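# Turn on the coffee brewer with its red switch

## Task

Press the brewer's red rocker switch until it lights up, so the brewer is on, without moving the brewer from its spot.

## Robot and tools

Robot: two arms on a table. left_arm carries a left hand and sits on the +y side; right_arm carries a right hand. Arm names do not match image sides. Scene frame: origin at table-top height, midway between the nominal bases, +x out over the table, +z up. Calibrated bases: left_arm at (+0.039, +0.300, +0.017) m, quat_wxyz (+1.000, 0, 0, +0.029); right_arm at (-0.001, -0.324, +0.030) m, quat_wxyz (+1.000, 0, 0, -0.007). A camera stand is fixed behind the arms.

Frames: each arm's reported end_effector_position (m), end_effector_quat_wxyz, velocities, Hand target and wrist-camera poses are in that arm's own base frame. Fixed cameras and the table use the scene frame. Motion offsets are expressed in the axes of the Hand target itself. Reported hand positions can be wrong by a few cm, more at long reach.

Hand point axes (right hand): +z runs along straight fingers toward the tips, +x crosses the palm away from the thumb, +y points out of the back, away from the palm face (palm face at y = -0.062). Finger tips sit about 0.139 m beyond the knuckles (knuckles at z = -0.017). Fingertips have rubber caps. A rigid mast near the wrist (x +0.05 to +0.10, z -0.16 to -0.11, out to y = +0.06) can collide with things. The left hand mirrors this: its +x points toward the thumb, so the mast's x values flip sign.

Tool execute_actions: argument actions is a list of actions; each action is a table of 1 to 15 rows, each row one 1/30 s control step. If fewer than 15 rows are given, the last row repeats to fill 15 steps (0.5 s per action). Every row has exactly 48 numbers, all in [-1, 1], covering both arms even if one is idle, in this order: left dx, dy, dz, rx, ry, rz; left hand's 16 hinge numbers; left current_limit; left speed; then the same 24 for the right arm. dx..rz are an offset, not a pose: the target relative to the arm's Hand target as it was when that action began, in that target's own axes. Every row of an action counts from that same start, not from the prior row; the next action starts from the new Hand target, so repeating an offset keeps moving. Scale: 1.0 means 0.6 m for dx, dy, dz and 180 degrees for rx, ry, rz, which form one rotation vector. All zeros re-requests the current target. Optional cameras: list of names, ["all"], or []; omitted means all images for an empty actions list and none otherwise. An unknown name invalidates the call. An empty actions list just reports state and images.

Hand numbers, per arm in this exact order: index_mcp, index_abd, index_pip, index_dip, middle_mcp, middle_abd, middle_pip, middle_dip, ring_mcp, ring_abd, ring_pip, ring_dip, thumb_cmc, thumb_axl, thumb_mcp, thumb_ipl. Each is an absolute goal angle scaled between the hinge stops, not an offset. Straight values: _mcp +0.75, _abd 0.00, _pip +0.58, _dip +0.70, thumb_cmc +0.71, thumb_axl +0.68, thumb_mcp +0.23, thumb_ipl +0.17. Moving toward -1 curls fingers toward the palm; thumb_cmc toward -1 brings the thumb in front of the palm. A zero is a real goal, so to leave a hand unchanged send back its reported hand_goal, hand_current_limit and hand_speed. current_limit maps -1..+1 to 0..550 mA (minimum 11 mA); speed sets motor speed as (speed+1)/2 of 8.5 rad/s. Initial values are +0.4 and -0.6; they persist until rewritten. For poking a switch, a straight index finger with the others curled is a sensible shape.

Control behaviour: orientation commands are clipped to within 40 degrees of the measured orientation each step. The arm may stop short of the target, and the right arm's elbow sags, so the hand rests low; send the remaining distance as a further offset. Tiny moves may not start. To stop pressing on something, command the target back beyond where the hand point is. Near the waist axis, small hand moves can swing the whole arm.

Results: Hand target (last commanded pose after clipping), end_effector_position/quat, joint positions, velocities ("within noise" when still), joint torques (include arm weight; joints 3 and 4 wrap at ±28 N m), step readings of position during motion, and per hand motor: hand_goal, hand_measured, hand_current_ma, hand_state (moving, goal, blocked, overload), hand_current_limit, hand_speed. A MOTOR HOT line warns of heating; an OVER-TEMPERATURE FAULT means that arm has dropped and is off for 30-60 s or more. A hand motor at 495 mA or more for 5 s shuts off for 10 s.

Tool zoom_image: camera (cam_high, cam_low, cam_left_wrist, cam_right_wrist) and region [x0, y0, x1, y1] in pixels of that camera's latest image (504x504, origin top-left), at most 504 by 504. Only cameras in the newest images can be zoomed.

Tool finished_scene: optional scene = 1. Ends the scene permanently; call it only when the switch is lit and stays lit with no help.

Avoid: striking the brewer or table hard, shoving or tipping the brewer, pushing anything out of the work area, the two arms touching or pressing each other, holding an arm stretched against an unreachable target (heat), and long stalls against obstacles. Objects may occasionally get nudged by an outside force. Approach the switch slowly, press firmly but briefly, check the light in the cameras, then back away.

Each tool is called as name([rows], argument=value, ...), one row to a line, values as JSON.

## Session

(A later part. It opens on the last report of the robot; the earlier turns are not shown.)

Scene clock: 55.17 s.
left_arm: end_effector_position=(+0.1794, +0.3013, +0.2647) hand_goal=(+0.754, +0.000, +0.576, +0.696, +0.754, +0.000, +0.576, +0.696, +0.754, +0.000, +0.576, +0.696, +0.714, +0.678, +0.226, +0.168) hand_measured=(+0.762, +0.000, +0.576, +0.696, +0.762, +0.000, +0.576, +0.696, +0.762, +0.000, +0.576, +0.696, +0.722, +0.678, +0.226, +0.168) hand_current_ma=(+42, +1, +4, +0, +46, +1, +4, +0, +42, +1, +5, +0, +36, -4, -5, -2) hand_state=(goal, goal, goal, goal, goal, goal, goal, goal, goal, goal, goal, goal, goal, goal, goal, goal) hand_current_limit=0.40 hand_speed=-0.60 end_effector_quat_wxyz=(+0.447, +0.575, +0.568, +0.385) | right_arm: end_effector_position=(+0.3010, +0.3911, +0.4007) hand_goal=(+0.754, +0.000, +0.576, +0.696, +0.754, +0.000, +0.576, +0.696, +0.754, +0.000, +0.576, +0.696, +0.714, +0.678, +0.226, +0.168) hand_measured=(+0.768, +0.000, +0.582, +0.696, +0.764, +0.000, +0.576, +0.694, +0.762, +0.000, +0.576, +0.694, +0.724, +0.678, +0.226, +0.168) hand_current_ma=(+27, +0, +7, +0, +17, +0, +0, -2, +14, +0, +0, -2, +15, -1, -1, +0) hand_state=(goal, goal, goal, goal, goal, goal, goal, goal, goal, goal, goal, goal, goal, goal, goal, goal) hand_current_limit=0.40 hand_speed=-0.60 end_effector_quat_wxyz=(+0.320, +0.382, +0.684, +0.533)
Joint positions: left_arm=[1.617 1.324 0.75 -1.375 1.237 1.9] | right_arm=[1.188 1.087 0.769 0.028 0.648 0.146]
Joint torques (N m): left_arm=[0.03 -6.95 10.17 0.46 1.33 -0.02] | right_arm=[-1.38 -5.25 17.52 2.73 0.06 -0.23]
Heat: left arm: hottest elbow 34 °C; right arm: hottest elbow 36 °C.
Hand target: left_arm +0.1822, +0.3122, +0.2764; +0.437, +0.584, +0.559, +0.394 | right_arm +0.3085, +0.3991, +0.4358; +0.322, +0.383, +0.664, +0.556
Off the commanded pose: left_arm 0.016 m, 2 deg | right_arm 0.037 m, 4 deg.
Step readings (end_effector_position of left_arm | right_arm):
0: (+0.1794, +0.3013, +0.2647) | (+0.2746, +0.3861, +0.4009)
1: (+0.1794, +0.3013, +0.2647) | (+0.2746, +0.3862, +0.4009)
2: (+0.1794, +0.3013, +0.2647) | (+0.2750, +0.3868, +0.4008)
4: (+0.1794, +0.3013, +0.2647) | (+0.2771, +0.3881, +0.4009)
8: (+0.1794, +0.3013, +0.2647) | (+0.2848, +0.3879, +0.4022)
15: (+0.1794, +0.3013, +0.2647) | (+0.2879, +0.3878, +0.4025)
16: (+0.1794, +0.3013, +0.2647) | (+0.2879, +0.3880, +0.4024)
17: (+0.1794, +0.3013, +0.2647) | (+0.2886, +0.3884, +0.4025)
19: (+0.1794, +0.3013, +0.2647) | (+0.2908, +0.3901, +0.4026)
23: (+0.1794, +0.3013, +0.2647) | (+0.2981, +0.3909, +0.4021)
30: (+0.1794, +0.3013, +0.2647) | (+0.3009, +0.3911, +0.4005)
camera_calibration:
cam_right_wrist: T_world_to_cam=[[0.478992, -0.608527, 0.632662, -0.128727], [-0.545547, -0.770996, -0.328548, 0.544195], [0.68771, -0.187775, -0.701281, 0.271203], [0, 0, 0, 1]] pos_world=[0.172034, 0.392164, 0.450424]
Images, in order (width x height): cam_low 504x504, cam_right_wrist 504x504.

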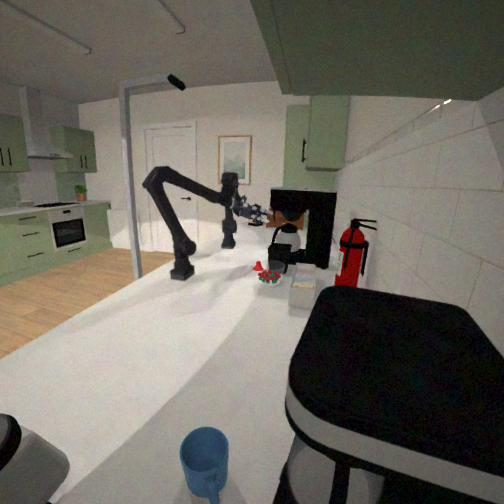

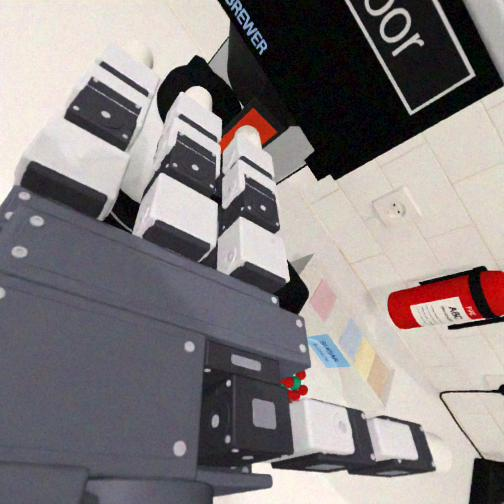

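execute_actions(actions=[])

zoom_image(camera="cam_low", region=[225, 180, 345, 300])

zoom_image(camera="cam_high", region=[170, 100, 400, 350])

Scene clock: 56.57 s.
left_arm: end_effector_position=(+0.1794, +0.3013, +0.2647) hand_goal=(+0.754, +0.000, +0.576, +0.696, +0.754, +0.000, +0.576, +0.696, +0.754, +0.000, +0.576, +0.696, +0.714, +0.678, +0.226, +0.168) hand_measured=(+0.762, +0.000, +0.576, +0.696, +0.762, +0.000, +0.576, +0.696, +0.762, +0.000, +0.576, +0.696, +0.722, +0.678, +0.226, +0.168) hand_current_ma=(+42, +1, +4, +0, +46, +1, +4, +0, +42, +1, +5, +0, +36, -4, -5, -2) hand_state=(goal, goal, goal, goal, goal, goal, goal, goal, goal, goal, goal, goal, goal, goal, goal, goal) hand_current_limit=0.40 hand_speed=-0.60 end_effector_quat_wxyz=(+0.447, +0.575, +0.568, +0.385) | right_arm: end_effector_position=(+0.3010, +0.3911, +0.4007) hand_goal=(+0.754, +0.000, +0.576, +0.696, +0.754, +0.000, +0.576, +0.696, +0.754, +0.000, +0.576, +0.696, +0.714, +0.678, +0.226, +0.168) hand_measured=(+0.768, +0.000, +0.582, +0.696, +0.764, +0.000, +0.576, +0.694, +0.762, +0.000, +0.576, +0.694, +0.724, +0.678, +0.226, +0.168) hand_current_ma=(+27, +0, +7, +0, +17, +0, +0, -2, +14, +0, +0, -2, +15, -1, -1, +0) hand_state=(goal, goal, goal, goal, goal, goal, goal, goal, goal, goal, goal, goal, goal, goal, goal, goal) hand_current_limit=0.40 hand_speed=-0.60 end_effector_quat_wxyz=(+0.320, +0.382, +0.684, +0.533)
Joint positions: left_arm=[1.617 1.324 0.75 -1.375 1.237 1.9] | right_arm=[1.188 1.087 0.769 0.028 0.648 0.146]
Joint velocities: within noise
Joint torques (N m): left_arm=[0.03 -6.95 10.18 0.46 1.33 -0.02] | right_arm=[-1.49 -5.36 17.5 2.73 0.05 -0.22]
Heat: left arm: hottest elbow 34 °C; right arm: hottest elbow 37 °C.
Hand target: left_arm +0.1822, +0.3122, +0.2764; +0.437, +0.584, +0.559, +0.394 | right_arm +0.3085, +0.3991, +0.4358; +0.322, +0.383, +0.664, +0.556
Off the commanded pose: left_arm 0.016 m, 2 deg | right_arm 0.037 m, 4 deg.
camera_calibration:
cam_left_wrist: T_world_to_cam=[[-0.277573, -0.785726, -0.5528, 0.397528], [-0.834766, 0.482069, -0.266036, 0.0266082], [0.475519, 0.387614, -0.789707, 0.130227], [0, 0, 0, 1]] pos_world=[0.0706292, 0.249043, 0.329674]
cam_right_wrist: T_world_to_cam=[[0.478992, -0.608527, 0.632662, -0.128727], [-0.545547, -0.770996, -0.328548, 0.544195], [0.68771, -0.187775, -0.701281, 0.271203], [0, 0, 0, 1]] pos_world=[0.172034, 0.392164, 0.450424]

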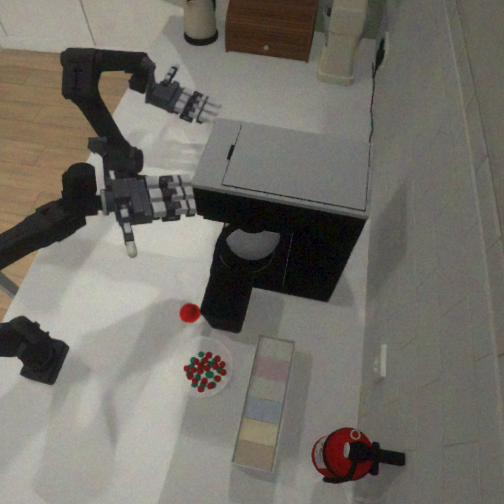

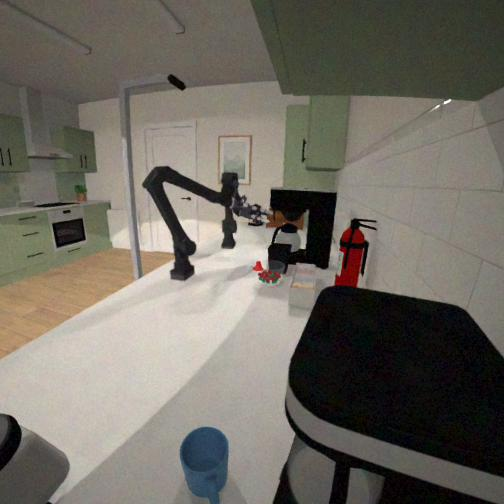

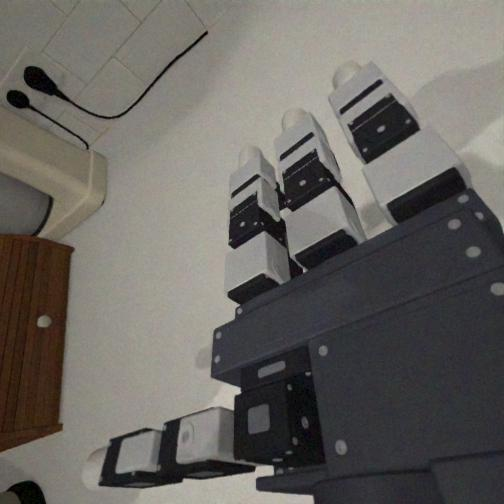

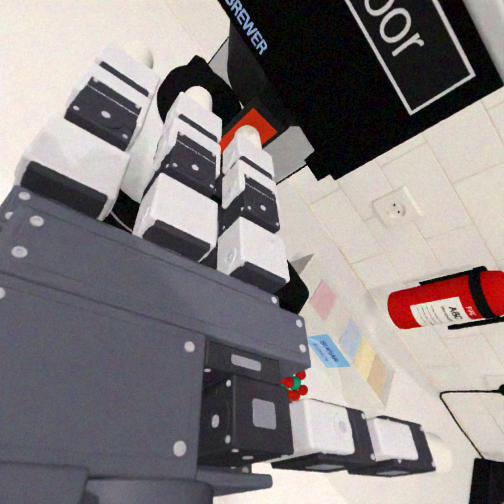

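Scaled by 4.200 from the camera's 504x504 image, which has a finer 720x720 frame.

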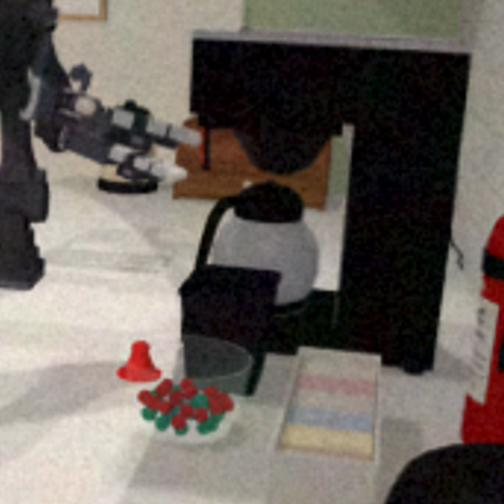

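Scaled by 2.016 from the camera's 504x504 image, which has a finer 720x720 frame.

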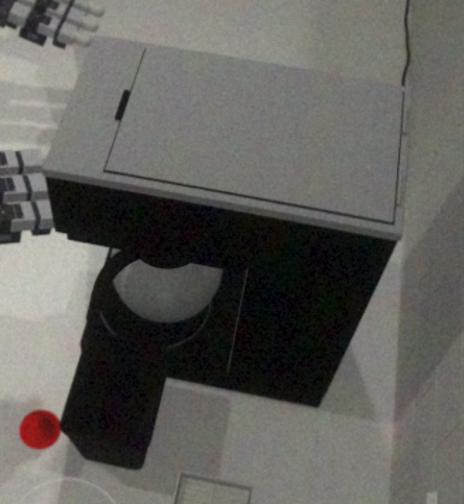

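execute_actions([
  [[0,0,0,0,0,0,0.754,0,0.576,0.696,0.754,0,0.576,0.696,0.754,0,0.576,0.696,0.714,0.678,0.226,0.168,0.4,-0.6,0.0128,0.001,-0.0903,0,0,0,0.754,0,0.576,0.696,0.754,0,0.576,0.696,0.754,0,0.576,0.696,0.714,0.678,0.226,0.168,0.4,-0.6]],
  [[0,0,0,0,0,0,0.754,0,0.576,0.696,0.754,0,0.576,0.696,0.754,0,0.576,0.696,0.714,0.678,0.226,0.168,0.4,-0.6,-0.0667,0.0357,-0.1637,-0.0556,0.082,-0.0145,0.754,0,0.576,0.696,0.754,0,0.576,0.696,0.754,0,0.576,0.696,0.714,0.678,0.226,0.168,0.4,-0.6]],
], cameras=["cam_right_wrist","cam_low"])

zoom_image(camera="cam_right_wrist", region=[150, 0, 350, 200])

zoom_image(camera="cam_low", region=[255, 170, 315, 230])

Scene clock: 60.47 s.
left_arm: end_effector_position=(+0.1794, +0.3013, +0.2647) hand_goal=(+0.754, +0.000, +0.576, +0.696, +0.754, +0.000, +0.576, +0.696, +0.754, +0.000, +0.576, +0.696, +0.714, +0.678, +0.226, +0.168) hand_measured=(+0.762, +0.000, +0.576, +0.696, +0.762, +0.000, +0.576, +0.696, +0.762, +0.000, +0.576, +0.696, +0.722, +0.678, +0.226, +0.168) hand_current_ma=(+42, +1, +4, +0, +46, +1, +4, +0, +42, +1, +5, +0, +36, -4, -5, -2) hand_state=(goal, goal, goal, goal, goal, goal, goal, goal, goal, goal, goal, goal, goal, goal, goal, goal) hand_current_limit=0.40 hand_speed=-0.60 end_effector_quat_wxyz=(+0.447, +0.575, +0.568, +0.385) | right_arm: end_effector_position=(+0.1958, +0.2968, +0.4866) hand_goal=(+0.754, +0.000, +0.576, +0.696, +0.754, +0.000, +0.576, +0.696, +0.754, +0.000, +0.576, +0.696, +0.714, +0.678, +0.226, +0.168) hand_measured=(+0.768, +0.000, +0.582, +0.696, +0.764, +0.000, +0.576, +0.694, +0.762, +0.000, +0.576, +0.694, +0.724, +0.678, +0.226, +0.168) hand_current_ma=(+27, +0, +7, +0, +17, +0, +0, -2, +14, +0, +0, -2, +15, -1, -1, +0) hand_state=(goal, goal, goal, goal, goal, goal, goal, goal, goal, goal, goal, goal, goal, goal, goal, goal) hand_current_limit=0.40 hand_speed=-0.60 end_effector_quat_wxyz=(+0.271, +0.267, +0.652, +0.655)
Joint positions: left_arm=[1.617 1.324 0.75 -1.375 1.237 1.9] | right_arm=[1.276 0.58 0.594 -0.007 0.487 -0.006]
Joint torques (N m): left_arm=[0.09 -7 10.17 0.44 1.32 -0.02] | right_arm=[-1.38 0.62 12.83 1.81 -0.14 -0.22]
Heat: left arm: hottest elbow 34 °C; right arm: hottest elbow 39 °C.
Hand target: left_arm +0.1822, +0.3122, +0.2764; +0.437, +0.584, +0.559, +0.394 | right_arm +0.1980, +0.2981, +0.4842; +0.279, +0.264, +0.657, +0.649
Off the commanded pose: left_arm 0.016 m, 2 deg | right_arm 0.003 m, 1 deg.
Step readings (end_effector_position of left_arm | right_arm):
0: (+0.1794, +0.3013, +0.2647) | (+0.3010, +0.3911, +0.4007)
1: (+0.1794, +0.3013, +0.2647) | (+0.3010, +0.3909, +0.4007)
2: (+0.1794, +0.3013, +0.2647) | (+0.3005, +0.3895, +0.4018)
4: (+0.1794, +0.3013, +0.2647) | (+0.2951, +0.3854, +0.4058)
8: (+0.1794, +0.3013, +0.2647) | (+0.2731, +0.3807, +0.4246)
15: (+0.1794, +0.3013, +0.2647) | (+0.2597, +0.3745, +0.4381)
16: (+0.1794, +0.3013, +0.2647) | (+0.2593, +0.3752, +0.4378)
17: (+0.1794, +0.3013, +0.2647) | (+0.2564, +0.3770, +0.4369)
19: (+0.1794, +0.3013, +0.2647) | (+0.2441, +0.3703, +0.4378)
23: (+0.1794, +0.3013, +0.2647) | (+0.2158, +0.3254, +0.4604)
30: (+0.1794, +0.3013, +0.2647) | (+0.1956, +0.2897, +0.4994)
camera_calibration:
cam_right_wrist: T_world_to_cam=[[0.530595, -0.57821, 0.619791, -0.202938], [-0.259975, -0.80698, -0.530279, 0.495245], [0.806772, 0.120233, -0.5785, 0.211562], [0, 0, 0, 1]] pos_world=[0.0657469, 0.256876, 0.510786]
Images, in order (width x height): cam_low 504x504, cam_right_wrist 504x504.

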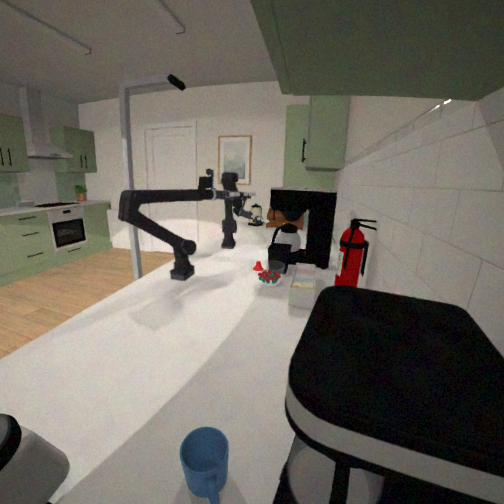

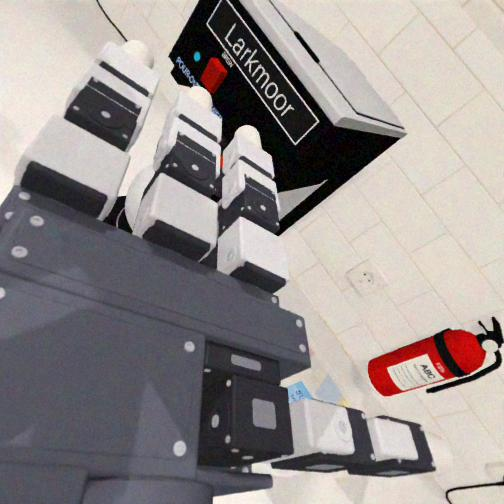

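Scaled by 2.520 from the camera's 504x504 image, which has a finer 720x720 frame.

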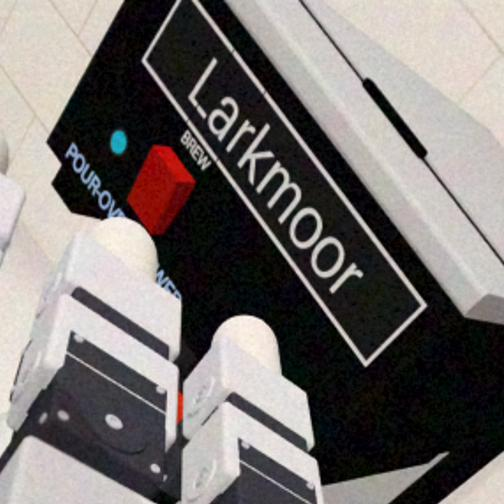

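Scaled by 8.400 from the camera's 504x504 image, which has a finer 720x720 frame.

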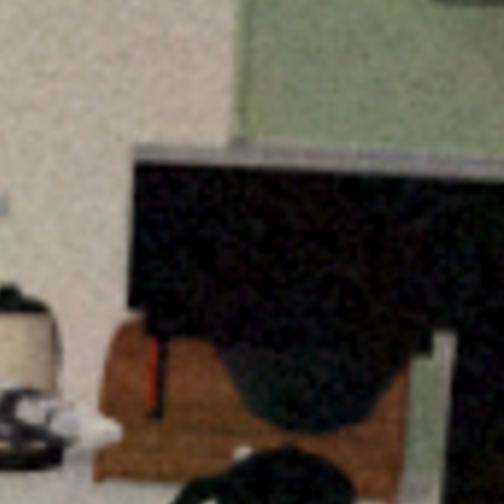

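zoom_image(camera="cam_right_wrist", region=[165, 30, 255, 120])

Scaled by 5.600 from the camera's 504x504 image, which has a finer 720x720 frame.

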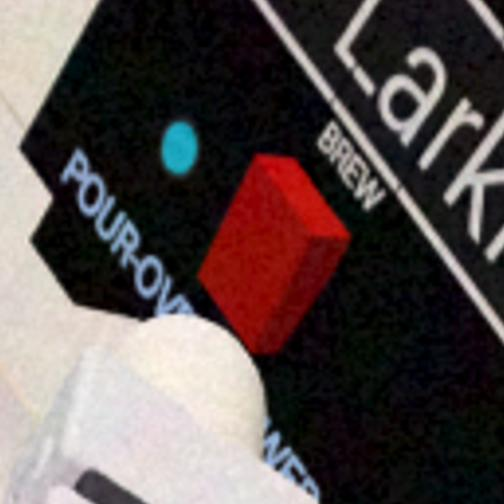

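execute_actions([
  [[0,0,0,0,0,0,0.754,0,0.576,0.696,0.754,0,0.576,0.696,0.754,0,0.576,0.696,0.714,0.678,0.226,0.168,0.4,-0.6,0.073,0.0133,0.1084,0.0278,-0.0417,0,0.754,0,0.576,0.696,0.754,0,0.576,0.696,0.754,0,0.576,0.696,0.714,0.678,0.226,0.168,0.4,-0.6]],
  [[0,0,0,0,0,0,0.754,0,0.576,0.696,0.754,0,0.576,0.696,0.754,0,0.576,0.696,0.714,0.678,0.226,0.168,0.4,-0.6,0.0867,0.0218,0.0965,0.0278,-0.0417,0,0.754,0,0.576,0.696,0.754,0,0.576,0.696,0.754,0,0.576,0.696,0.714,0.678,0.226,0.168,0.4,-0.6]],
], cameras=["cam_right_wrist","cam_high"])

zoom_image(camera="cam_right_wrist", region=[200, 20, 360, 180])

Scene clock: 63.20 s.
left_arm: end_effector_position=(+0.1794, +0.3013, +0.2647) hand_goal=(+0.754, +0.000, +0.576, +0.696, +0.754, +0.000, +0.576, +0.696, +0.754, +0.000, +0.576, +0.696, +0.714, +0.678, +0.226, +0.168) hand_measured=(+0.762, +0.000, +0.576, +0.696, +0.762, +0.000, +0.576, +0.696, +0.762, +0.000, +0.576, +0.696, +0.722, +0.678, +0.226, +0.168) hand_current_ma=(+42, +1, +4, +0, +46, +1, +4, +0, +42, +1, +5, +0, +36, -4, -5, -2) hand_state=(goal, goal, goal, goal, goal, goal, goal, goal, goal, goal, goal, goal, goal, goal, goal, goal) hand_current_limit=0.40 hand_speed=-0.60 end_effector_quat_wxyz=(+0.447, +0.575, +0.568, +0.385) | right_arm: end_effector_position=(+0.2257, +0.4504, +0.4664) hand_goal=(+0.754, +0.000, +0.576, +0.696, +0.754, +0.000, +0.576, +0.696, +0.754, +0.000, +0.576, +0.696, +0.714, +0.678, +0.226, +0.168) hand_measured=(+0.768, +0.000, +0.582, +0.696, +0.764, +0.000, +0.576, +0.694, +0.762, +0.000, +0.576, +0.694, +0.724, +0.678, +0.226, +0.168) hand_current_ma=(+27, +0, +7, +0, +17, +0, +0, -2, +14, +0, +0, -2, +15, -1, -1, +0) hand_state=(goal, goal, goal, goal, goal, goal, goal, goal, goal, goal, goal, goal, goal, goal, goal, goal) hand_current_limit=0.40 hand_speed=-0.60 end_effector_quat_wxyz=(+0.347, +0.356, +0.686, +0.531)
Joint positions: left_arm=[1.617 1.324 0.75 -1.375 1.237 1.9] | right_arm=[1.423 1.147 0.975 -0.142 0.885 0.145]
Joint torques (N m): left_arm=[0.09 -6.95 10.17 0.46 1.33 -0.03] | right_arm=[-0.5 -7.59 17.33 1.35 0.39 0.06]
Heat: left arm: hottest elbow 35 °C; right arm: hottest elbow 40 °C.
Hand target: left_arm +0.1822, +0.3122, +0.2764; +0.437, +0.584, +0.559, +0.394 | right_arm +0.2280, +0.4523, +0.4977; +0.338, +0.369, +0.669, +0.549
Off the commanded pose: left_arm 0.016 m, 2 deg | right_arm 0.031 m, 3 deg.
Step readings (end_effector_position of left_arm | right_arm):
0: (+0.1794, +0.3013, +0.2647) | (+0.1958, +0.2968, +0.4866)
1: (+0.1794, +0.3013, +0.2647) | (+0.1966, +0.2965, +0.4861)
2: (+0.1794, +0.3013, +0.2647) | (+0.1994, +0.2974, +0.4821)
4: (+0.1794, +0.3013, +0.2647) | (+0.2051, +0.3045, +0.4762)
8: (+0.1794, +0.3013, +0.2647) | (+0.2052, +0.3543, +0.4535)
15: (+0.1794, +0.3013, +0.2647) | (+0.2083, +0.3796, +0.4375)
16: (+0.1794, +0.3013, +0.2647) | (+0.2090, +0.3782, +0.4417)
17: (+0.1794, +0.3013, +0.2647) | (+0.2110, +0.3766, +0.4463)
19: (+0.1794, +0.3013, +0.2647) | (+0.2165, +0.3824, +0.4597)
23: (+0.1794, +0.3013, +0.2647) | (+0.2204, +0.4243, +0.4771)
30: (+0.1794, +0.3013, +0.2647) | (+0.2243, +0.4516, +0.4595)
camera_calibration:
cam_right_wrist: T_world_to_cam=[[0.443138, -0.576595, 0.686416, -0.129602], [-0.518606, -0.789454, -0.328345, 0.572628], [0.731216, -0.210477, -0.648863, 0.356117], [0, 0, 0, 1]] pos_world=[0.0940011, 0.45229, 0.508051]
Images, in order (width x height): cam_high 504x504, cam_right_wrist 504x504.

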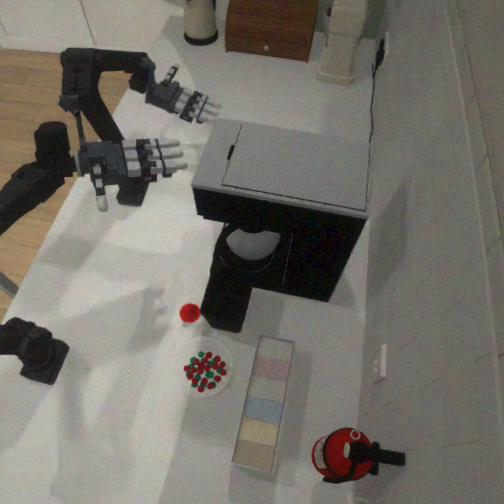

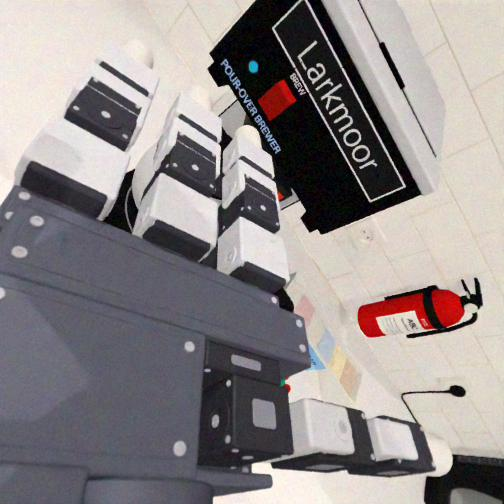

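Scaled by 3.150 from the camera's 504x504 image, which has a finer 720x720 frame.

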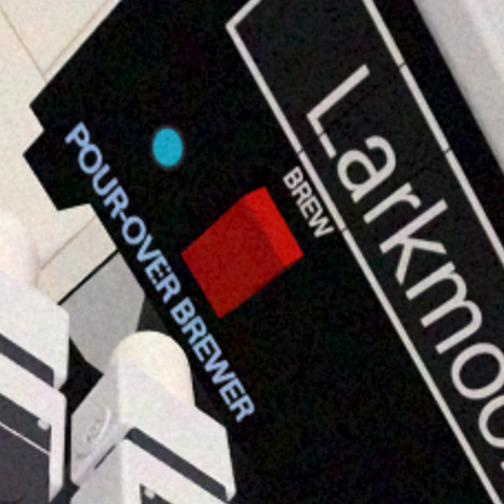

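execute_actions([
  [[0,0,0,0,0,0,0.754,0,0.576,0.696,0.754,0,0.576,0.696,0.754,0,0.576,0.696,0.714,0.678,0.226,0.168,0.4,-0.6,-0.0172,0.0323,0.0583,0,0,0,0.754,0,0.576,0.696,0.754,0,0.576,0.696,0.754,0,0.576,0.696,0.714,0.678,0.226,0.168,0.4,-0.6]],
], cameras=["cam_right_wrist"])

zoom_image(camera="cam_right_wrist", region=[200, 20, 360, 180])

Scene clock: 64.97 s.
left_arm: end_effector_position=(+0.1794, +0.3013, +0.2647) hand_goal=(+0.754, +0.000, +0.576, +0.696, +0.754, +0.000, +0.576, +0.696, +0.754, +0.000, +0.576, +0.696, +0.714, +0.678, +0.226, +0.168) hand_measured=(+0.762, +0.000, +0.576, +0.696, +0.762, +0.000, +0.576, +0.696, +0.762, +0.000, +0.576, +0.696, +0.722, +0.678, +0.226, +0.168) hand_current_ma=(+42, +1, +4, +0, +46, +1, +4, +0, +42, +1, +5, +0, +36, -4, -5, -2) hand_state=(goal, goal, goal, goal, goal, goal, goal, goal, goal, goal, goal, goal, goal, goal, goal, goal) hand_current_limit=0.40 hand_speed=-0.60 end_effector_quat_wxyz=(+0.447, +0.575, +0.568, +0.385) | right_arm: end_effector_position=(+0.2626, +0.4555, +0.4834) hand_goal=(+0.754, +0.000, +0.576, +0.696, +0.754, +0.000, +0.576, +0.696, +0.754, +0.000, +0.576, +0.696, +0.714, +0.678, +0.226, +0.168) hand_measured=(+0.768, +0.000, +0.582, +0.696, +0.764, +0.000, +0.576, +0.694, +0.762, +0.000, +0.576, +0.694, +0.724, +0.678, +0.226, +0.168) hand_current_ma=(+27, +0, +7, +0, +17, +0, +0, -2, +14, +0, +0, -2, +15, -1, -1, +0) hand_state=(goal, goal, goal, goal, goal, goal, goal, goal, goal, goal, goal, goal, goal, goal, goal, goal) hand_current_limit=0.40 hand_speed=-0.60 end_effector_quat_wxyz=(+0.339, +0.369, +0.679, +0.537)
Joint positions: left_arm=[1.617 1.324 0.75 -1.375 1.237 1.9] | right_arm=[1.337 1.181 1.041 -0.144 0.806 0.144]
Joint torques (N m): left_arm=[0.09 -7 10.15 0.47 1.33 -0.03] | right_arm=[-0.73 -7.36 17.73 1.48 0.12 -0.22]
Heat: left arm: hottest elbow 35 °C; right arm: hottest elbow 40 °C.
Hand target: left_arm +0.1822, +0.3122, +0.2764; +0.437, +0.584, +0.559, +0.394 | right_arm +0.2655, +0.4628, +0.5113; +0.338, +0.369, +0.669, +0.550
Off the commanded pose: left_arm 0.016 m, 2 deg | right_arm 0.029 m, 2 deg.
Step readings (end_effector_position of left_arm | right_arm):
0: (+0.1794, +0.3013, +0.2647) | (+0.2258, +0.4504, +0.4664)
1: (+0.1794, +0.3013, +0.2647) | (+0.2259, +0.4505, +0.4664)
2: (+0.1794, +0.3013, +0.2647) | (+0.2267, +0.4515, +0.4667)
4: (+0.1794, +0.3013, +0.2647) | (+0.2320, +0.4545, +0.4690)
8: (+0.1794, +0.3013, +0.2647) | (+0.2520, +0.4526, +0.4797)
15: (+0.1794, +0.3013, +0.2647) | (+0.2621, +0.4525, +0.4874)
camera_calibration:
cam_right_wrist: T_world_to_cam=[[0.447788, -0.603105, 0.660114, -0.131073], [-0.532558, -0.772927, -0.344914, 0.605534], [0.71824, -0.1971, -0.667296, 0.347467], [0, 0, 0, 1]] pos_world=[0.13161, 0.457468, 0.527244]
Images, in order (width x height): cam_right_wrist 504x504.

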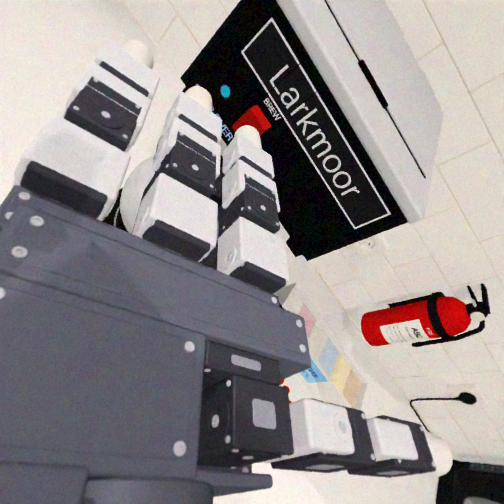

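Scaled by 3.150 from the camera's 504x504 image, which has a finer 720x720 frame.

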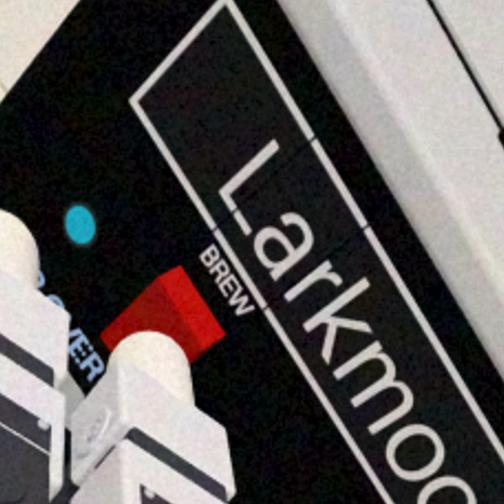

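execute_actions([
  [[0,0,0,0,0,0,0.754,0,0.576,0.696,0.754,0,0.576,0.696,0.754,0,0.576,0.696,0.714,0.678,0.226,0.168,0.4,-0.6,-0.0075,-0.0035,0.0277,0,0,0,0.754,0,0.576,0.696,0.754,0,0.576,0.696,0.754,0,0.576,0.696,0.714,0.678,0.226,0.168,0.4,-0.6]],
  [[0,0,0,0,0,0,0.754,0,0.576,0.696,0.754,0,0.576,0.696,0.754,0,0.576,0.696,0.714,0.678,0.226,0.168,0.4,-0.6,-0.0068,0.0027,0.0152,0,0,0,0.754,0,0.576,0.696,0.754,0,0.576,0.696,0.754,0,0.576,0.696,0.714,0.678,0.226,0.168,0.4,-0.6]],
], cameras=["cam_right_wrist","cam_low"])

zoom_image(camera="cam_right_wrist", region=[200, 50, 320, 170])

Scene clock: 66.87 s.
left_arm: end_effector_position=(+0.1794, +0.3013, +0.2647) hand_goal=(+0.754, +0.000, +0.576, +0.696, +0.754, +0.000, +0.576, +0.696, +0.754, +0.000, +0.576, +0.696, +0.714, +0.678, +0.226, +0.168) hand_measured=(+0.762, +0.000, +0.576, +0.696, +0.762, +0.000, +0.576, +0.696, +0.762, +0.000, +0.576, +0.696, +0.722, +0.678, +0.226, +0.168) hand_current_ma=(+42, +1, +4, +0, +46, +1, +4, +0, +42, +1, +5, +0, +36, -4, -5, -2) hand_state=(goal, goal, goal, goal, goal, goal, goal, goal, goal, goal, goal, goal, goal, goal, goal, goal) hand_current_limit=0.40 hand_speed=-0.60 end_effector_quat_wxyz=(+0.447, +0.575, +0.568, +0.385) | right_arm: end_effector_position=(+0.2795, +0.4621, +0.4740) hand_goal=(+0.754, +0.000, +0.576, +0.696, +0.754, +0.000, +0.576, +0.696, +0.754, +0.000, +0.576, +0.696, +0.714, +0.678, +0.226, +0.168) hand_measured=(+0.772, -0.002, +0.584, +0.696, +0.764, +0.000, +0.576, +0.694, +0.762, +0.000, +0.576, +0.694, +0.724, +0.678, +0.226, +0.168) hand_current_ma=(+36, -2, +10, +0, +17, +0, +0, -2, +14, +0, +0, -2, +15, -1, -1, +0) hand_state=(goal, goal, goal, goal, goal, goal, goal, goal, goal, goal, goal, goal, goal, goal, goal, goal) hand_current_limit=0.40 hand_speed=-0.60 end_effector_quat_wxyz=(+0.336, +0.364, +0.689, +0.529)
Joint positions: left_arm=[1.617 1.324 0.75 -1.375 1.237 1.9] | right_arm=[1.296 1.204 1.046 -0.14 0.754 0.127]
Joint torques (N m): left_arm=[0.09 -7 10.18 0.46 1.32 -0.02] | right_arm=[-2.43 -7.3 18.15 2.74 -0.02 -0.24]
Heat: left arm: hottest elbow 35 °C; right arm: hottest elbow 41 °C.
Hand target: left_arm +0.1822, +0.3122, +0.2764; +0.437, +0.584, +0.559, +0.394 | right_arm +0.2918, +0.4679, +0.5067; +0.338, +0.369, +0.669, +0.549
Off the commanded pose: left_arm 0.016 m, 2 deg | right_arm 0.035 m, 3 deg.
Step readings (end_effector_position of left_arm | right_arm):
0: (+0.1794, +0.3013, +0.2647) | (+0.2626, +0.4555, +0.4834)
1: (+0.1794, +0.3013, +0.2647) | (+0.2626, +0.4556, +0.4834)
2: (+0.1794, +0.3013, +0.2647) | (+0.2629, +0.4565, +0.4829)
4: (+0.1794, +0.3013, +0.2647) | (+0.2645, +0.4584, +0.4817)
8: (+0.1794, +0.3013, +0.2647) | (+0.2726, +0.4598, +0.4767)
15: (+0.1794, +0.3013, +0.2647) | (+0.2767, +0.4606, +0.4731)
16: (+0.1794, +0.3013, +0.2647) | (+0.2766, +0.4609, +0.4730)
17: (+0.1794, +0.3013, +0.2647) | (+0.2769, +0.4613, +0.4730)
19: (+0.1794, +0.3013, +0.2647) | (+0.2781, +0.4619, +0.4730)
23: (+0.1794, +0.3013, +0.2647) | (+0.2796, +0.4618, +0.4735)
30: (+0.1794, +0.3013, +0.2647) | (+0.2796, +0.4620, +0.4740)
camera_calibration:
cam_right_wrist: T_world_to_cam=[[0.462036, -0.581641, 0.669489, -0.14683], [-0.525648, -0.787612, -0.321498, 0.610037], [0.714294, -0.203372, -0.669644, 0.335422], [0, 0, 0, 1]] pos_world=[0.148915, 0.463286, 0.51904]
Images, in order (width x height): cam_low 504x504, cam_right_wrist 504x504.

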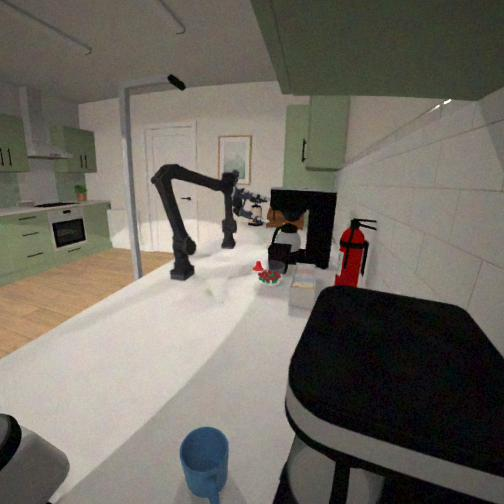

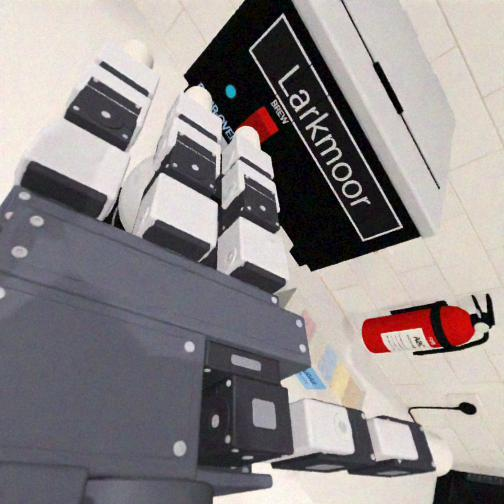

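Scaled by 4.200 from the camera's 504x504 image, which has a finer 720x720 frame.

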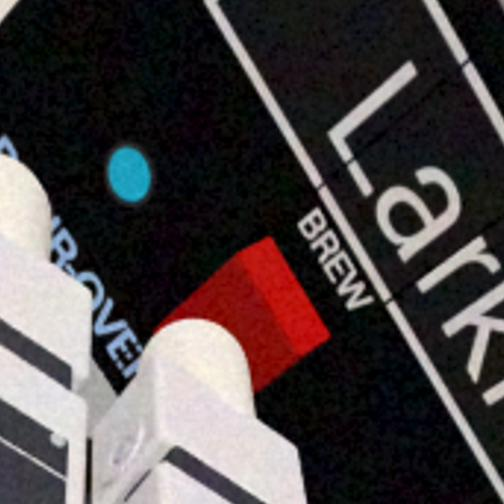

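execute_actions([
  [[0,0,0,0,0,0,0.754,0,0.576,0.696,0.754,0,0.576,0.696,0.754,0,0.576,0.696,0.714,0.678,0.226,0.168,0.4,-0.6,0.0083,0.0155,-0.0173,0,0,0,0.754,0,0.576,0.696,0.754,0,0.576,0.696,0.754,0,0.576,0.696,0.714,0.678,0.226,0.168,0.4,-0.6]],
  [[0,0,0,0,0,0,0.754,0,0.576,0.696,0.754,0,0.576,0.696,0.754,0,0.576,0.696,0.714,0.678,0.226,0.168,0.4,-0.6,-0.015,0.0078,0.025,0,0,0,0.754,0,0.576,0.696,0.754,0,0.576,0.696,0.754,0,0.576,0.696,0.714,0.678,0.226,0.168,0.4,-0.6]],
], cameras=["cam_right_wrist","cam_low"])

zoom_image(camera="cam_right_wrist", region=[200, 50, 320, 170])

Scene clock: 68.60 s.
left_arm: end_effector_position=(+0.1794, +0.3013, +0.2647) hand_goal=(+0.754, +0.000, +0.576, +0.696, +0.754, +0.000, +0.576, +0.696, +0.754, +0.000, +0.576, +0.696, +0.714, +0.678, +0.226, +0.168) hand_measured=(+0.762, +0.000, +0.576, +0.696, +0.762, +0.000, +0.576, +0.696, +0.762, +0.000, +0.576, +0.696, +0.722, +0.678, +0.226, +0.168) hand_current_ma=(+42, +1, +4, +0, +46, +1, +4, +0, +42, +1, +5, +0, +36, -4, -5, -2) hand_state=(goal, goal, goal, goal, goal, goal, goal, goal, goal, goal, goal, goal, goal, goal, goal, goal) hand_current_limit=0.40 hand_speed=-0.60 end_effector_quat_wxyz=(+0.447, +0.575, +0.568, +0.385) | right_arm: end_effector_position=(+0.2815, +0.4638, +0.4850) hand_goal=(+0.754, +0.000, +0.576, +0.696, +0.754, +0.000, +0.576, +0.696, +0.754, +0.000, +0.576, +0.696, +0.714, +0.678, +0.226, +0.168) hand_measured=(+0.810, +0.006, +0.614, +0.710, +0.764, +0.000, +0.576, +0.694, +0.762, +0.000, +0.576, +0.694, +0.724, +0.678, +0.226, +0.168) hand_current_ma=(+166, +7, +91, +26, +17, +0, +0, -2, +14, +0, +0, -2, +15, -1, -1, +0) hand_state=(blocked, goal, blocked, goal, goal, goal, goal, goal, goal, goal, goal, goal, goal, goal, goal, goal) hand_current_limit=0.40 hand_speed=-0.60 end_effector_quat_wxyz=(+0.332, +0.364, +0.687, +0.535)
Joint positions: left_arm=[1.617 1.324 0.75 -1.375 1.237 1.9] | right_arm=[1.291 1.205 1.071 -0.152 0.742 0.127]
Joint torques (N m): left_arm=[0.09 -6.95 10.15 0.46 1.33 -0.03] | right_arm=[-3.6 -7.24 19.06 1.99 -0.22 -0.29]
Heat: left arm: hottest elbow 35 °C; right arm: hottest elbow 41 °C.
Hand target: left_arm +0.1822, +0.3122, +0.2764; +0.437, +0.584, +0.559, +0.394 | right_arm +0.2996, +0.4683, +0.5200; +0.338, +0.369, +0.669, +0.549
Off the commanded pose: left_arm 0.016 m, 2 deg | right_arm 0.040 m, 3 deg.
Step readings (end_effector_position of left_arm | right_arm):
0: (+0.1794, +0.3013, +0.2647) | (+0.2795, +0.4621, +0.4740)
1: (+0.1794, +0.3013, +0.2647) | (+0.2795, +0.4621, +0.4740)
2: (+0.1794, +0.3013, +0.2647) | (+0.2796, +0.4620, +0.4744)
4: (+0.1794, +0.3013, +0.2647) | (+0.2798, +0.4616, +0.4763)
8: (+0.1794, +0.3013, +0.2647) | (+0.2800, +0.4617, +0.4794)
15: (+0.1794, +0.3013, +0.2647) | (+0.2802, +0.4619, +0.4799)
16: (+0.1794, +0.3013, +0.2647) | (+0.2802, +0.4619, +0.4798)
17: (+0.1794, +0.3013, +0.2647) | (+0.2801, +0.4623, +0.4798)
19: (+0.1794, +0.3013, +0.2647) | (+0.2804, +0.4630, +0.4804)
23: (+0.1794, +0.3013, +0.2647) | (+0.2811, +0.4636, +0.4833)
30: (+0.1794, +0.3013, +0.2647) | (+0.2815, +0.4637, +0.4850)
camera_calibration:
cam_right_wrist: T_world_to_cam=[[0.465426, -0.587251, 0.662204, -0.14889], [-0.520891, -0.786631, -0.33149, 0.619008], [0.715578, -0.190652, -0.672012, 0.336675], [0, 0, 0, 1]] pos_world=[0.150815, 0.463682, 0.53004]
Images, in order (width x height): cam_low 504x504, cam_right_wrist 504x504.

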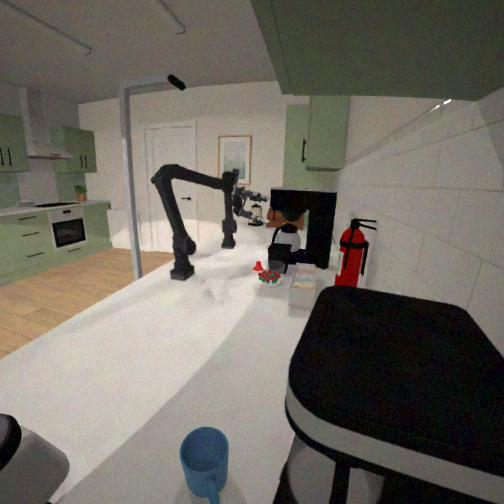

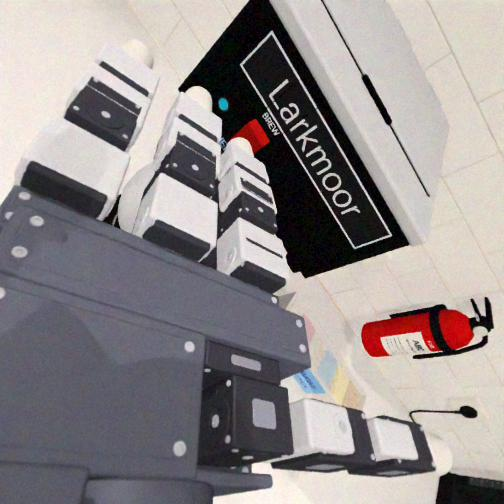

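Scaled by 4.200 from the camera's 504x504 image, which has a finer 720x720 frame.

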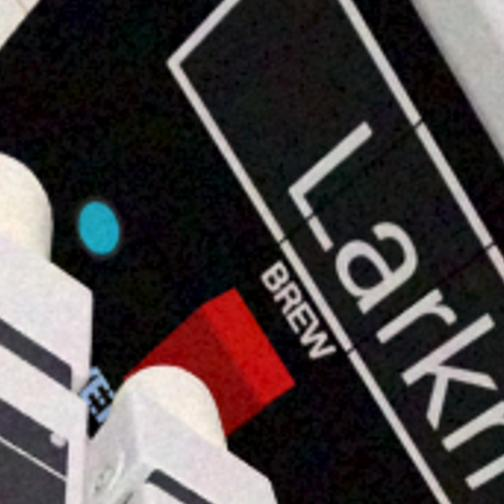

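execute_actions([
  [[0,0,0,0,0,0,0.754,0,0.576,0.696,0.754,0,0.576,0.696,0.754,0,0.576,0.696,0.714,0.678,0.226,0.168,0.4,-0.6,0.0263,-0.009,-0.0513,0,0,0,0.754,0,0.576,0.696,0.754,0,0.576,0.696,0.754,0,0.576,0.696,0.714,0.678,0.226,0.168,0.4,-0.6]],
  [[0,0,0,0,0,0,0.754,0,0.576,0.696,0.754,0,0.576,0.696,0.754,0,0.576,0.696,0.714,0.678,0.226,0.168,0.4,-0.6,0,0,0,0,0,0,0.754,0,0.576,0.696,0.754,0,0.576,0.696,0.754,0,0.576,0.696,0.714,0.678,0.226,0.168,0.4,-0.6]],
], cameras=["cam_right_wrist"])

zoom_image(camera="cam_right_wrist", region=[200, 50, 320, 170])

Scene clock: 70.33 s.
left_arm: end_effector_position=(+0.1794, +0.3013, +0.2647) hand_goal=(+0.754, +0.000, +0.576, +0.696, +0.754, +0.000, +0.576, +0.696, +0.754, +0.000, +0.576, +0.696, +0.714, +0.678, +0.226, +0.168) hand_measured=(+0.762, +0.000, +0.576, +0.696, +0.762, +0.000, +0.576, +0.696, +0.762, +0.000, +0.576, +0.696, +0.722, +0.678, +0.226, +0.168) hand_current_ma=(+42, +1, +4, +0, +46, +1, +4, +0, +42, +1, +5, +0, +36, -4, -5, -2) hand_state=(goal, goal, goal, goal, goal, goal, goal, goal, goal, goal, goal, goal, goal, goal, goal, goal) hand_current_limit=0.40 hand_speed=-0.60 end_effector_quat_wxyz=(+0.447, +0.575, +0.568, +0.385) | right_arm: end_effector_position=(+0.2680, +0.4647, +0.4849) hand_goal=(+0.754, +0.000, +0.576, +0.696, +0.754, +0.000, +0.576, +0.696, +0.754, +0.000, +0.576, +0.696, +0.714, +0.678, +0.226, +0.168) hand_measured=(+0.776, -0.004, +0.584, +0.700, +0.764, +0.000, +0.576, +0.694, +0.762, +0.000, +0.576, +0.694, +0.724, +0.678, +0.226, +0.168) hand_current_ma=(+45, -4, +13, +4, +17, +0, +0, -2, +14, +0, +0, -2, +15, -1, -1, +0) hand_state=(blocked, goal, goal, goal, goal, goal, goal, goal, goal, goal, goal, goal, goal, goal, goal, goal) hand_current_limit=0.40 hand_speed=-0.60 end_effector_quat_wxyz=(+0.345, +0.364, +0.685, +0.528)
Joint positions: left_arm=[1.617 1.324 0.75 -1.375 1.237 1.9] | right_arm=[1.328 1.205 1.071 -0.165 0.803 0.127]
Joint torques (N m): left_arm=[0.09 -6.95 10.17 0.44 1.33 -0.02] | right_arm=[0.32 -9.23 17.43 1.46 0.37 -0.04]
Heat: left arm: hottest elbow 35 °C; right arm: hottest elbow 42 °C.
Hand target: left_arm +0.1822, +0.3122, +0.2764; +0.437, +0.584, +0.559, +0.394 | right_arm +0.2646, +0.4663, +0.5191; +0.338, +0.369, +0.669, +0.549
Off the commanded pose: left_arm 0.016 m, 2 deg | right_arm 0.034 m, 3 deg.
Step readings (end_effector_position of left_arm | right_arm):
0: (+0.1794, +0.3013, +0.2647) | (+0.2815, +0.4638, +0.4850)
1: (+0.1794, +0.3013, +0.2647) | (+0.2815, +0.4636, +0.4850)
2: (+0.1794, +0.3013, +0.2647) | (+0.2816, +0.4628, +0.4850)
4: (+0.1794, +0.3013, +0.2647) | (+0.2797, +0.4618, +0.4851)
8: (+0.1794, +0.3013, +0.2647) | (+0.2728, +0.4627, +0.4854)
15: (+0.1794, +0.3013, +0.2647) | (+0.2679, +0.4649, +0.4849)
16: (+0.1794, +0.3013, +0.2647) | (+0.2679, +0.4648, +0.4849)
17: (+0.1794, +0.3013, +0.2647) | (+0.2679, +0.4648, +0.4850)
19: (+0.1794, +0.3013, +0.2647) | (+0.2679, +0.4647, +0.4849)
23: (+0.1794, +0.3013, +0.2647) | (+0.2680, +0.4647, +0.4849)
30: (+0.1794, +0.3013, +0.2647) | (+0.2680, +0.4647, +0.4849)
camera_calibration:
cam_right_wrist: T_world_to_cam=[[0.444349, -0.584779, 0.678666, -0.1455], [-0.532777, -0.781533, -0.324585, 0.610138], [0.72021, -0.217349, -0.65883, 0.351165], [0, 0, 0, 1]] pos_world=[0.136808, 0.468083, 0.528146]
Images, in order (width x height): cam_right_wrist 504x504.

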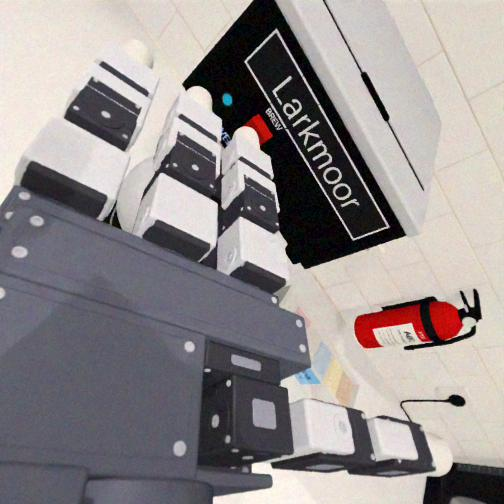

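Scaled by 4.200 from the camera's 504x504 image, which has a finer 720x720 frame.

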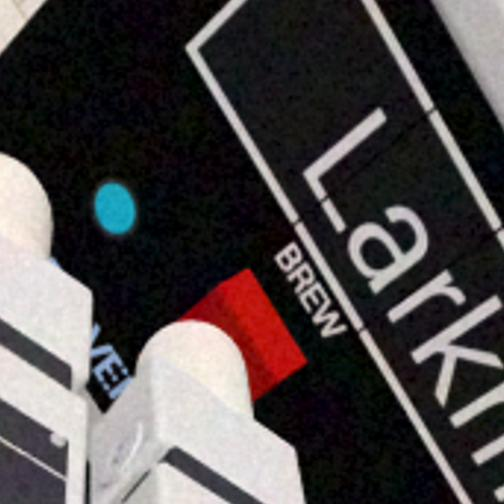

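execute_actions([
  [[0,0,0,0,0,0,0.754,0,0.576,0.696,0.754,0,0.576,0.696,0.754,0,0.576,0.696,0.714,0.678,0.226,0.168,0.4,-0.6,-0.0182,0.0048,0.0275,0,0,0,0.754,0,0.576,0.696,0.754,0,0.576,0.696,0.754,0,0.576,0.696,0.714,0.678,0.226,0.168,0.4,-0.6]],
], cameras=["cam_right_wrist"])

zoom_image(camera="cam_right_wrist", region=[200, 50, 320, 170])

Scene clock: 71.47 s.
left_arm: end_effector_position=(+0.1794, +0.3013, +0.2647) hand_goal=(+0.754, +0.000, +0.576, +0.696, +0.754, +0.000, +0.576, +0.696, +0.754, +0.000, +0.576, +0.696, +0.714, +0.678, +0.226, +0.168) hand_measured=(+0.762, +0.000, +0.576, +0.696, +0.762, +0.000, +0.576, +0.696, +0.762, +0.000, +0.576, +0.696, +0.722, +0.678, +0.226, +0.168) hand_current_ma=(+42, +1, +4, +0, +46, +1, +4, +0, +42, +1, +5, +0, +36, -4, -5, -2) hand_state=(goal, goal, goal, goal, goal, goal, goal, goal, goal, goal, goal, goal, goal, goal, goal, goal) hand_current_limit=0.40 hand_speed=-0.60 end_effector_quat_wxyz=(+0.447, +0.575, +0.568, +0.385) | right_arm: end_effector_position=(+0.2777, +0.4634, +0.4835) hand_goal=(+0.754, +0.000, +0.576, +0.696, +0.754, +0.000, +0.576, +0.696, +0.754, +0.000, +0.576, +0.696, +0.714, +0.678, +0.226, +0.168) hand_measured=(+0.774, -0.010, +0.586, +0.700, +0.764, +0.000, +0.576, +0.694, +0.762, +0.000, +0.576, +0.694, +0.724, +0.678, +0.226, +0.168) hand_current_ma=(+44, -11, +13, +3, +17, +0, +0, -2, +14, +0, +0, -2, +15, -1, -1, +0) hand_state=(blocked, goal, goal, goal, goal, goal, goal, goal, goal, goal, goal, goal, goal, goal, goal, goal) hand_current_limit=0.40 hand_speed=-0.60 end_effector_quat_wxyz=(+0.339, +0.364, +0.688, +0.528)
Joint positions: left_arm=[1.617 1.324 0.75 -1.375 1.237 1.9] | right_arm=[1.302 1.204 1.071 -0.165 0.766 0.127]
Joint torques (N m): left_arm=[0.09 -6.95 10.15 0.46 1.33 -0.02] | right_arm=[-1.67 -8.59 17.96 2.06 0.06 -0.2]
Heat: left arm: hottest elbow 35 °C; right arm: hottest elbow 43 °C.
Hand target: left_arm +0.1822, +0.3122, +0.2764; +0.437, +0.584, +0.559, +0.394 | right_arm +0.2846, +0.4653, +0.5196; +0.338, +0.369, +0.669, +0.549
Off the commanded pose: left_arm 0.016 m, 2 deg | right_arm 0.037 m, 3 deg.
Step readings (end_effector_position of left_arm | right_arm):
0: (+0.1794, +0.3013, +0.2647) | (+0.2680, +0.4647, +0.4849)
1: (+0.1794, +0.3013, +0.2647) | (+0.2679, +0.4647, +0.4849)
2: (+0.1794, +0.3013, +0.2647) | (+0.2677, +0.4655, +0.4847)
4: (+0.1794, +0.3013, +0.2647) | (+0.2684, +0.4670, +0.4840)
8: (+0.1794, +0.3013, +0.2647) | (+0.2751, +0.4647, +0.4834)
15: (+0.1794, +0.3013, +0.2647) | (+0.2777, +0.4634, +0.4835)
camera_calibration:
cam_right_wrist: T_world_to_cam=[[0.456968, -0.58262, 0.672111, -0.150962], [-0.528729, -0.785556, -0.321477, 0.613049], [0.71528, -0.20846, -0.667022, 0.344212], [0, 0, 0, 1]] pos_world=[0.146914, 0.465385, 0.528141]
Images, in order (width x height): cam_right_wrist 504x504.

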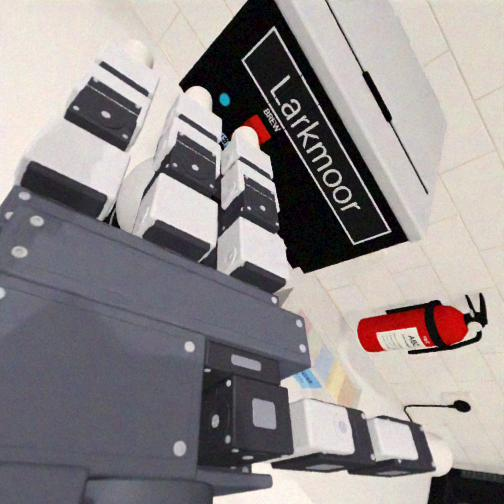

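Scaled by 4.200 from the camera's 504x504 image, which has a finer 720x720 frame.

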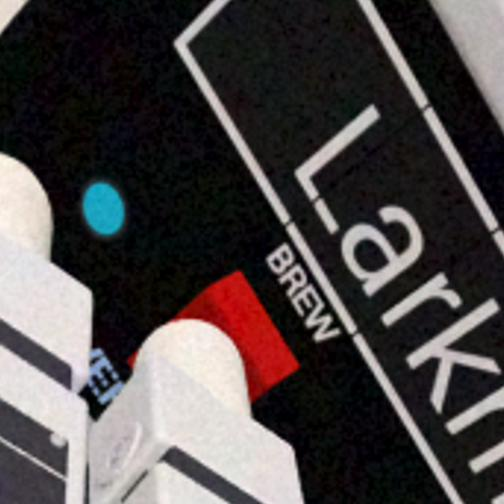

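execute_actions([
  [[0,0,0,0,0,0,0.754,0,0.576,0.696,0.754,0,0.576,0.696,0.754,0,0.576,0.696,0.714,0.678,0.226,0.168,0.4,-0.6,-0.01,-0.002,0.0178,0,0,0,0.754,0,0.576,0.696,0.754,0,0.576,0.696,0.754,0,0.576,0.696,0.714,0.678,0.226,0.168,0.4,-0.6]],
], cameras=["cam_right_wrist"])

zoom_image(camera="cam_right_wrist", region=[200, 50, 320, 170])

Scene clock: 72.47 s.
left_arm: end_effector_position=(+0.1794, +0.3013, +0.2647) hand_goal=(+0.754, +0.000, +0.576, +0.696, +0.754, +0.000, +0.576, +0.696, +0.754, +0.000, +0.576, +0.696, +0.714, +0.678, +0.226, +0.168) hand_measured=(+0.762, +0.000, +0.576, +0.696, +0.762, +0.000, +0.576, +0.696, +0.762, +0.000, +0.576, +0.696, +0.722, +0.678, +0.226, +0.168) hand_current_ma=(+42, +1, +4, +0, +46, +1, +4, +0, +42, +1, +5, +0, +36, -4, -5, -2) hand_state=(goal, goal, goal, goal, goal, goal, goal, goal, goal, goal, goal, goal, goal, goal, goal, goal) hand_current_limit=0.40 hand_speed=-0.60 end_effector_quat_wxyz=(+0.447, +0.575, +0.568, +0.385) | right_arm: end_effector_position=(+0.2785, +0.4638, +0.4850) hand_goal=(+0.754, +0.000, +0.576, +0.696, +0.754, +0.000, +0.576, +0.696, +0.754, +0.000, +0.576, +0.696, +0.714, +0.678, +0.226, +0.168) hand_measured=(+0.780, +0.004, +0.590, +0.700, +0.764, +0.000, +0.576, +0.694, +0.762, +0.000, +0.576, +0.694, +0.724, +0.678, +0.226, +0.168) hand_current_ma=(+62, +3, +24, +3, +17, +0, +0, -2, +14, +0, +0, -2, +15, -1, -1, +0) hand_state=(blocked, goal, goal, goal, goal, goal, goal, goal, goal, goal, goal, goal, goal, goal, goal, goal) hand_current_limit=0.40 hand_speed=-0.60 end_effector_quat_wxyz=(+0.333, +0.361, +0.690, +0.532)
Joint positions: left_arm=[1.617 1.324 0.75 -1.375 1.237 1.9] | right_arm=[1.297 1.2 1.071 -0.165 0.745 0.124]
Joint torques (N m): left_arm=[0.03 -6.89 10.17 0.44 1.32 -0.03] | right_arm=[-3.55 -7.36 17.83 2.8 -0.16 -0.26]
Heat: left arm: hottest elbow 35 °C; right arm: hottest elbow 43 °C.
Hand target: left_arm +0.1822, +0.3122, +0.2764; +0.437, +0.584, +0.559, +0.394 | right_arm +0.2965, +0.4651, +0.5170; +0.338, +0.369, +0.669, +0.549
Off the commanded pose: left_arm 0.016 m, 2 deg | right_arm 0.037 m, 3 deg.
Step readings (end_effector_position of left_arm | right_arm):
0: (+0.1794, +0.3013, +0.2647) | (+0.2777, +0.4634, +0.4835)
1: (+0.1794, +0.3013, +0.2647) | (+0.2777, +0.4635, +0.4835)
2: (+0.1794, +0.3013, +0.2647) | (+0.2776, +0.4640, +0.4833)
4: (+0.1794, +0.3013, +0.2647) | (+0.2779, +0.4645, +0.4833)
8: (+0.1794, +0.3013, +0.2647) | (+0.2784, +0.4638, +0.4847)
15: (+0.1794, +0.3013, +0.2647) | (+0.2785, +0.4638, +0.4850)
camera_calibration:
cam_right_wrist: T_world_to_cam=[[0.467896, -0.578237, 0.668367, -0.155348], [-0.518048, -0.792156, -0.322668, 0.614969], [0.71603, -0.195271, -0.670202, 0.339867], [0, 0, 0, 1]] pos_world=[0.147916, 0.46369, 0.53004]
Images, in order (width x height): cam_right_wrist 504x504.

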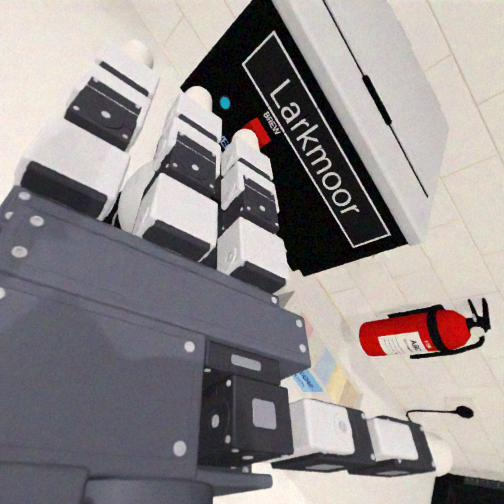

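Scaled by 4.200 from the camera's 504x504 image, which has a finer 720x720 frame.

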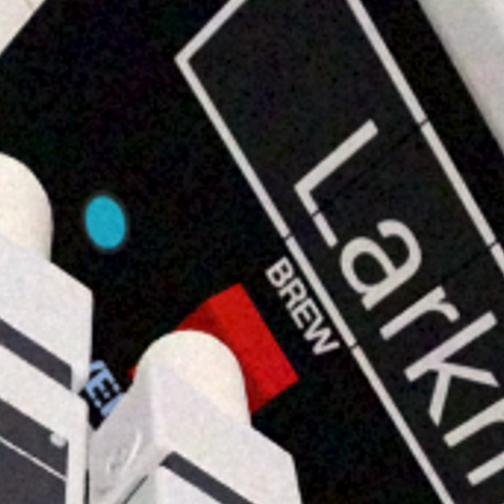

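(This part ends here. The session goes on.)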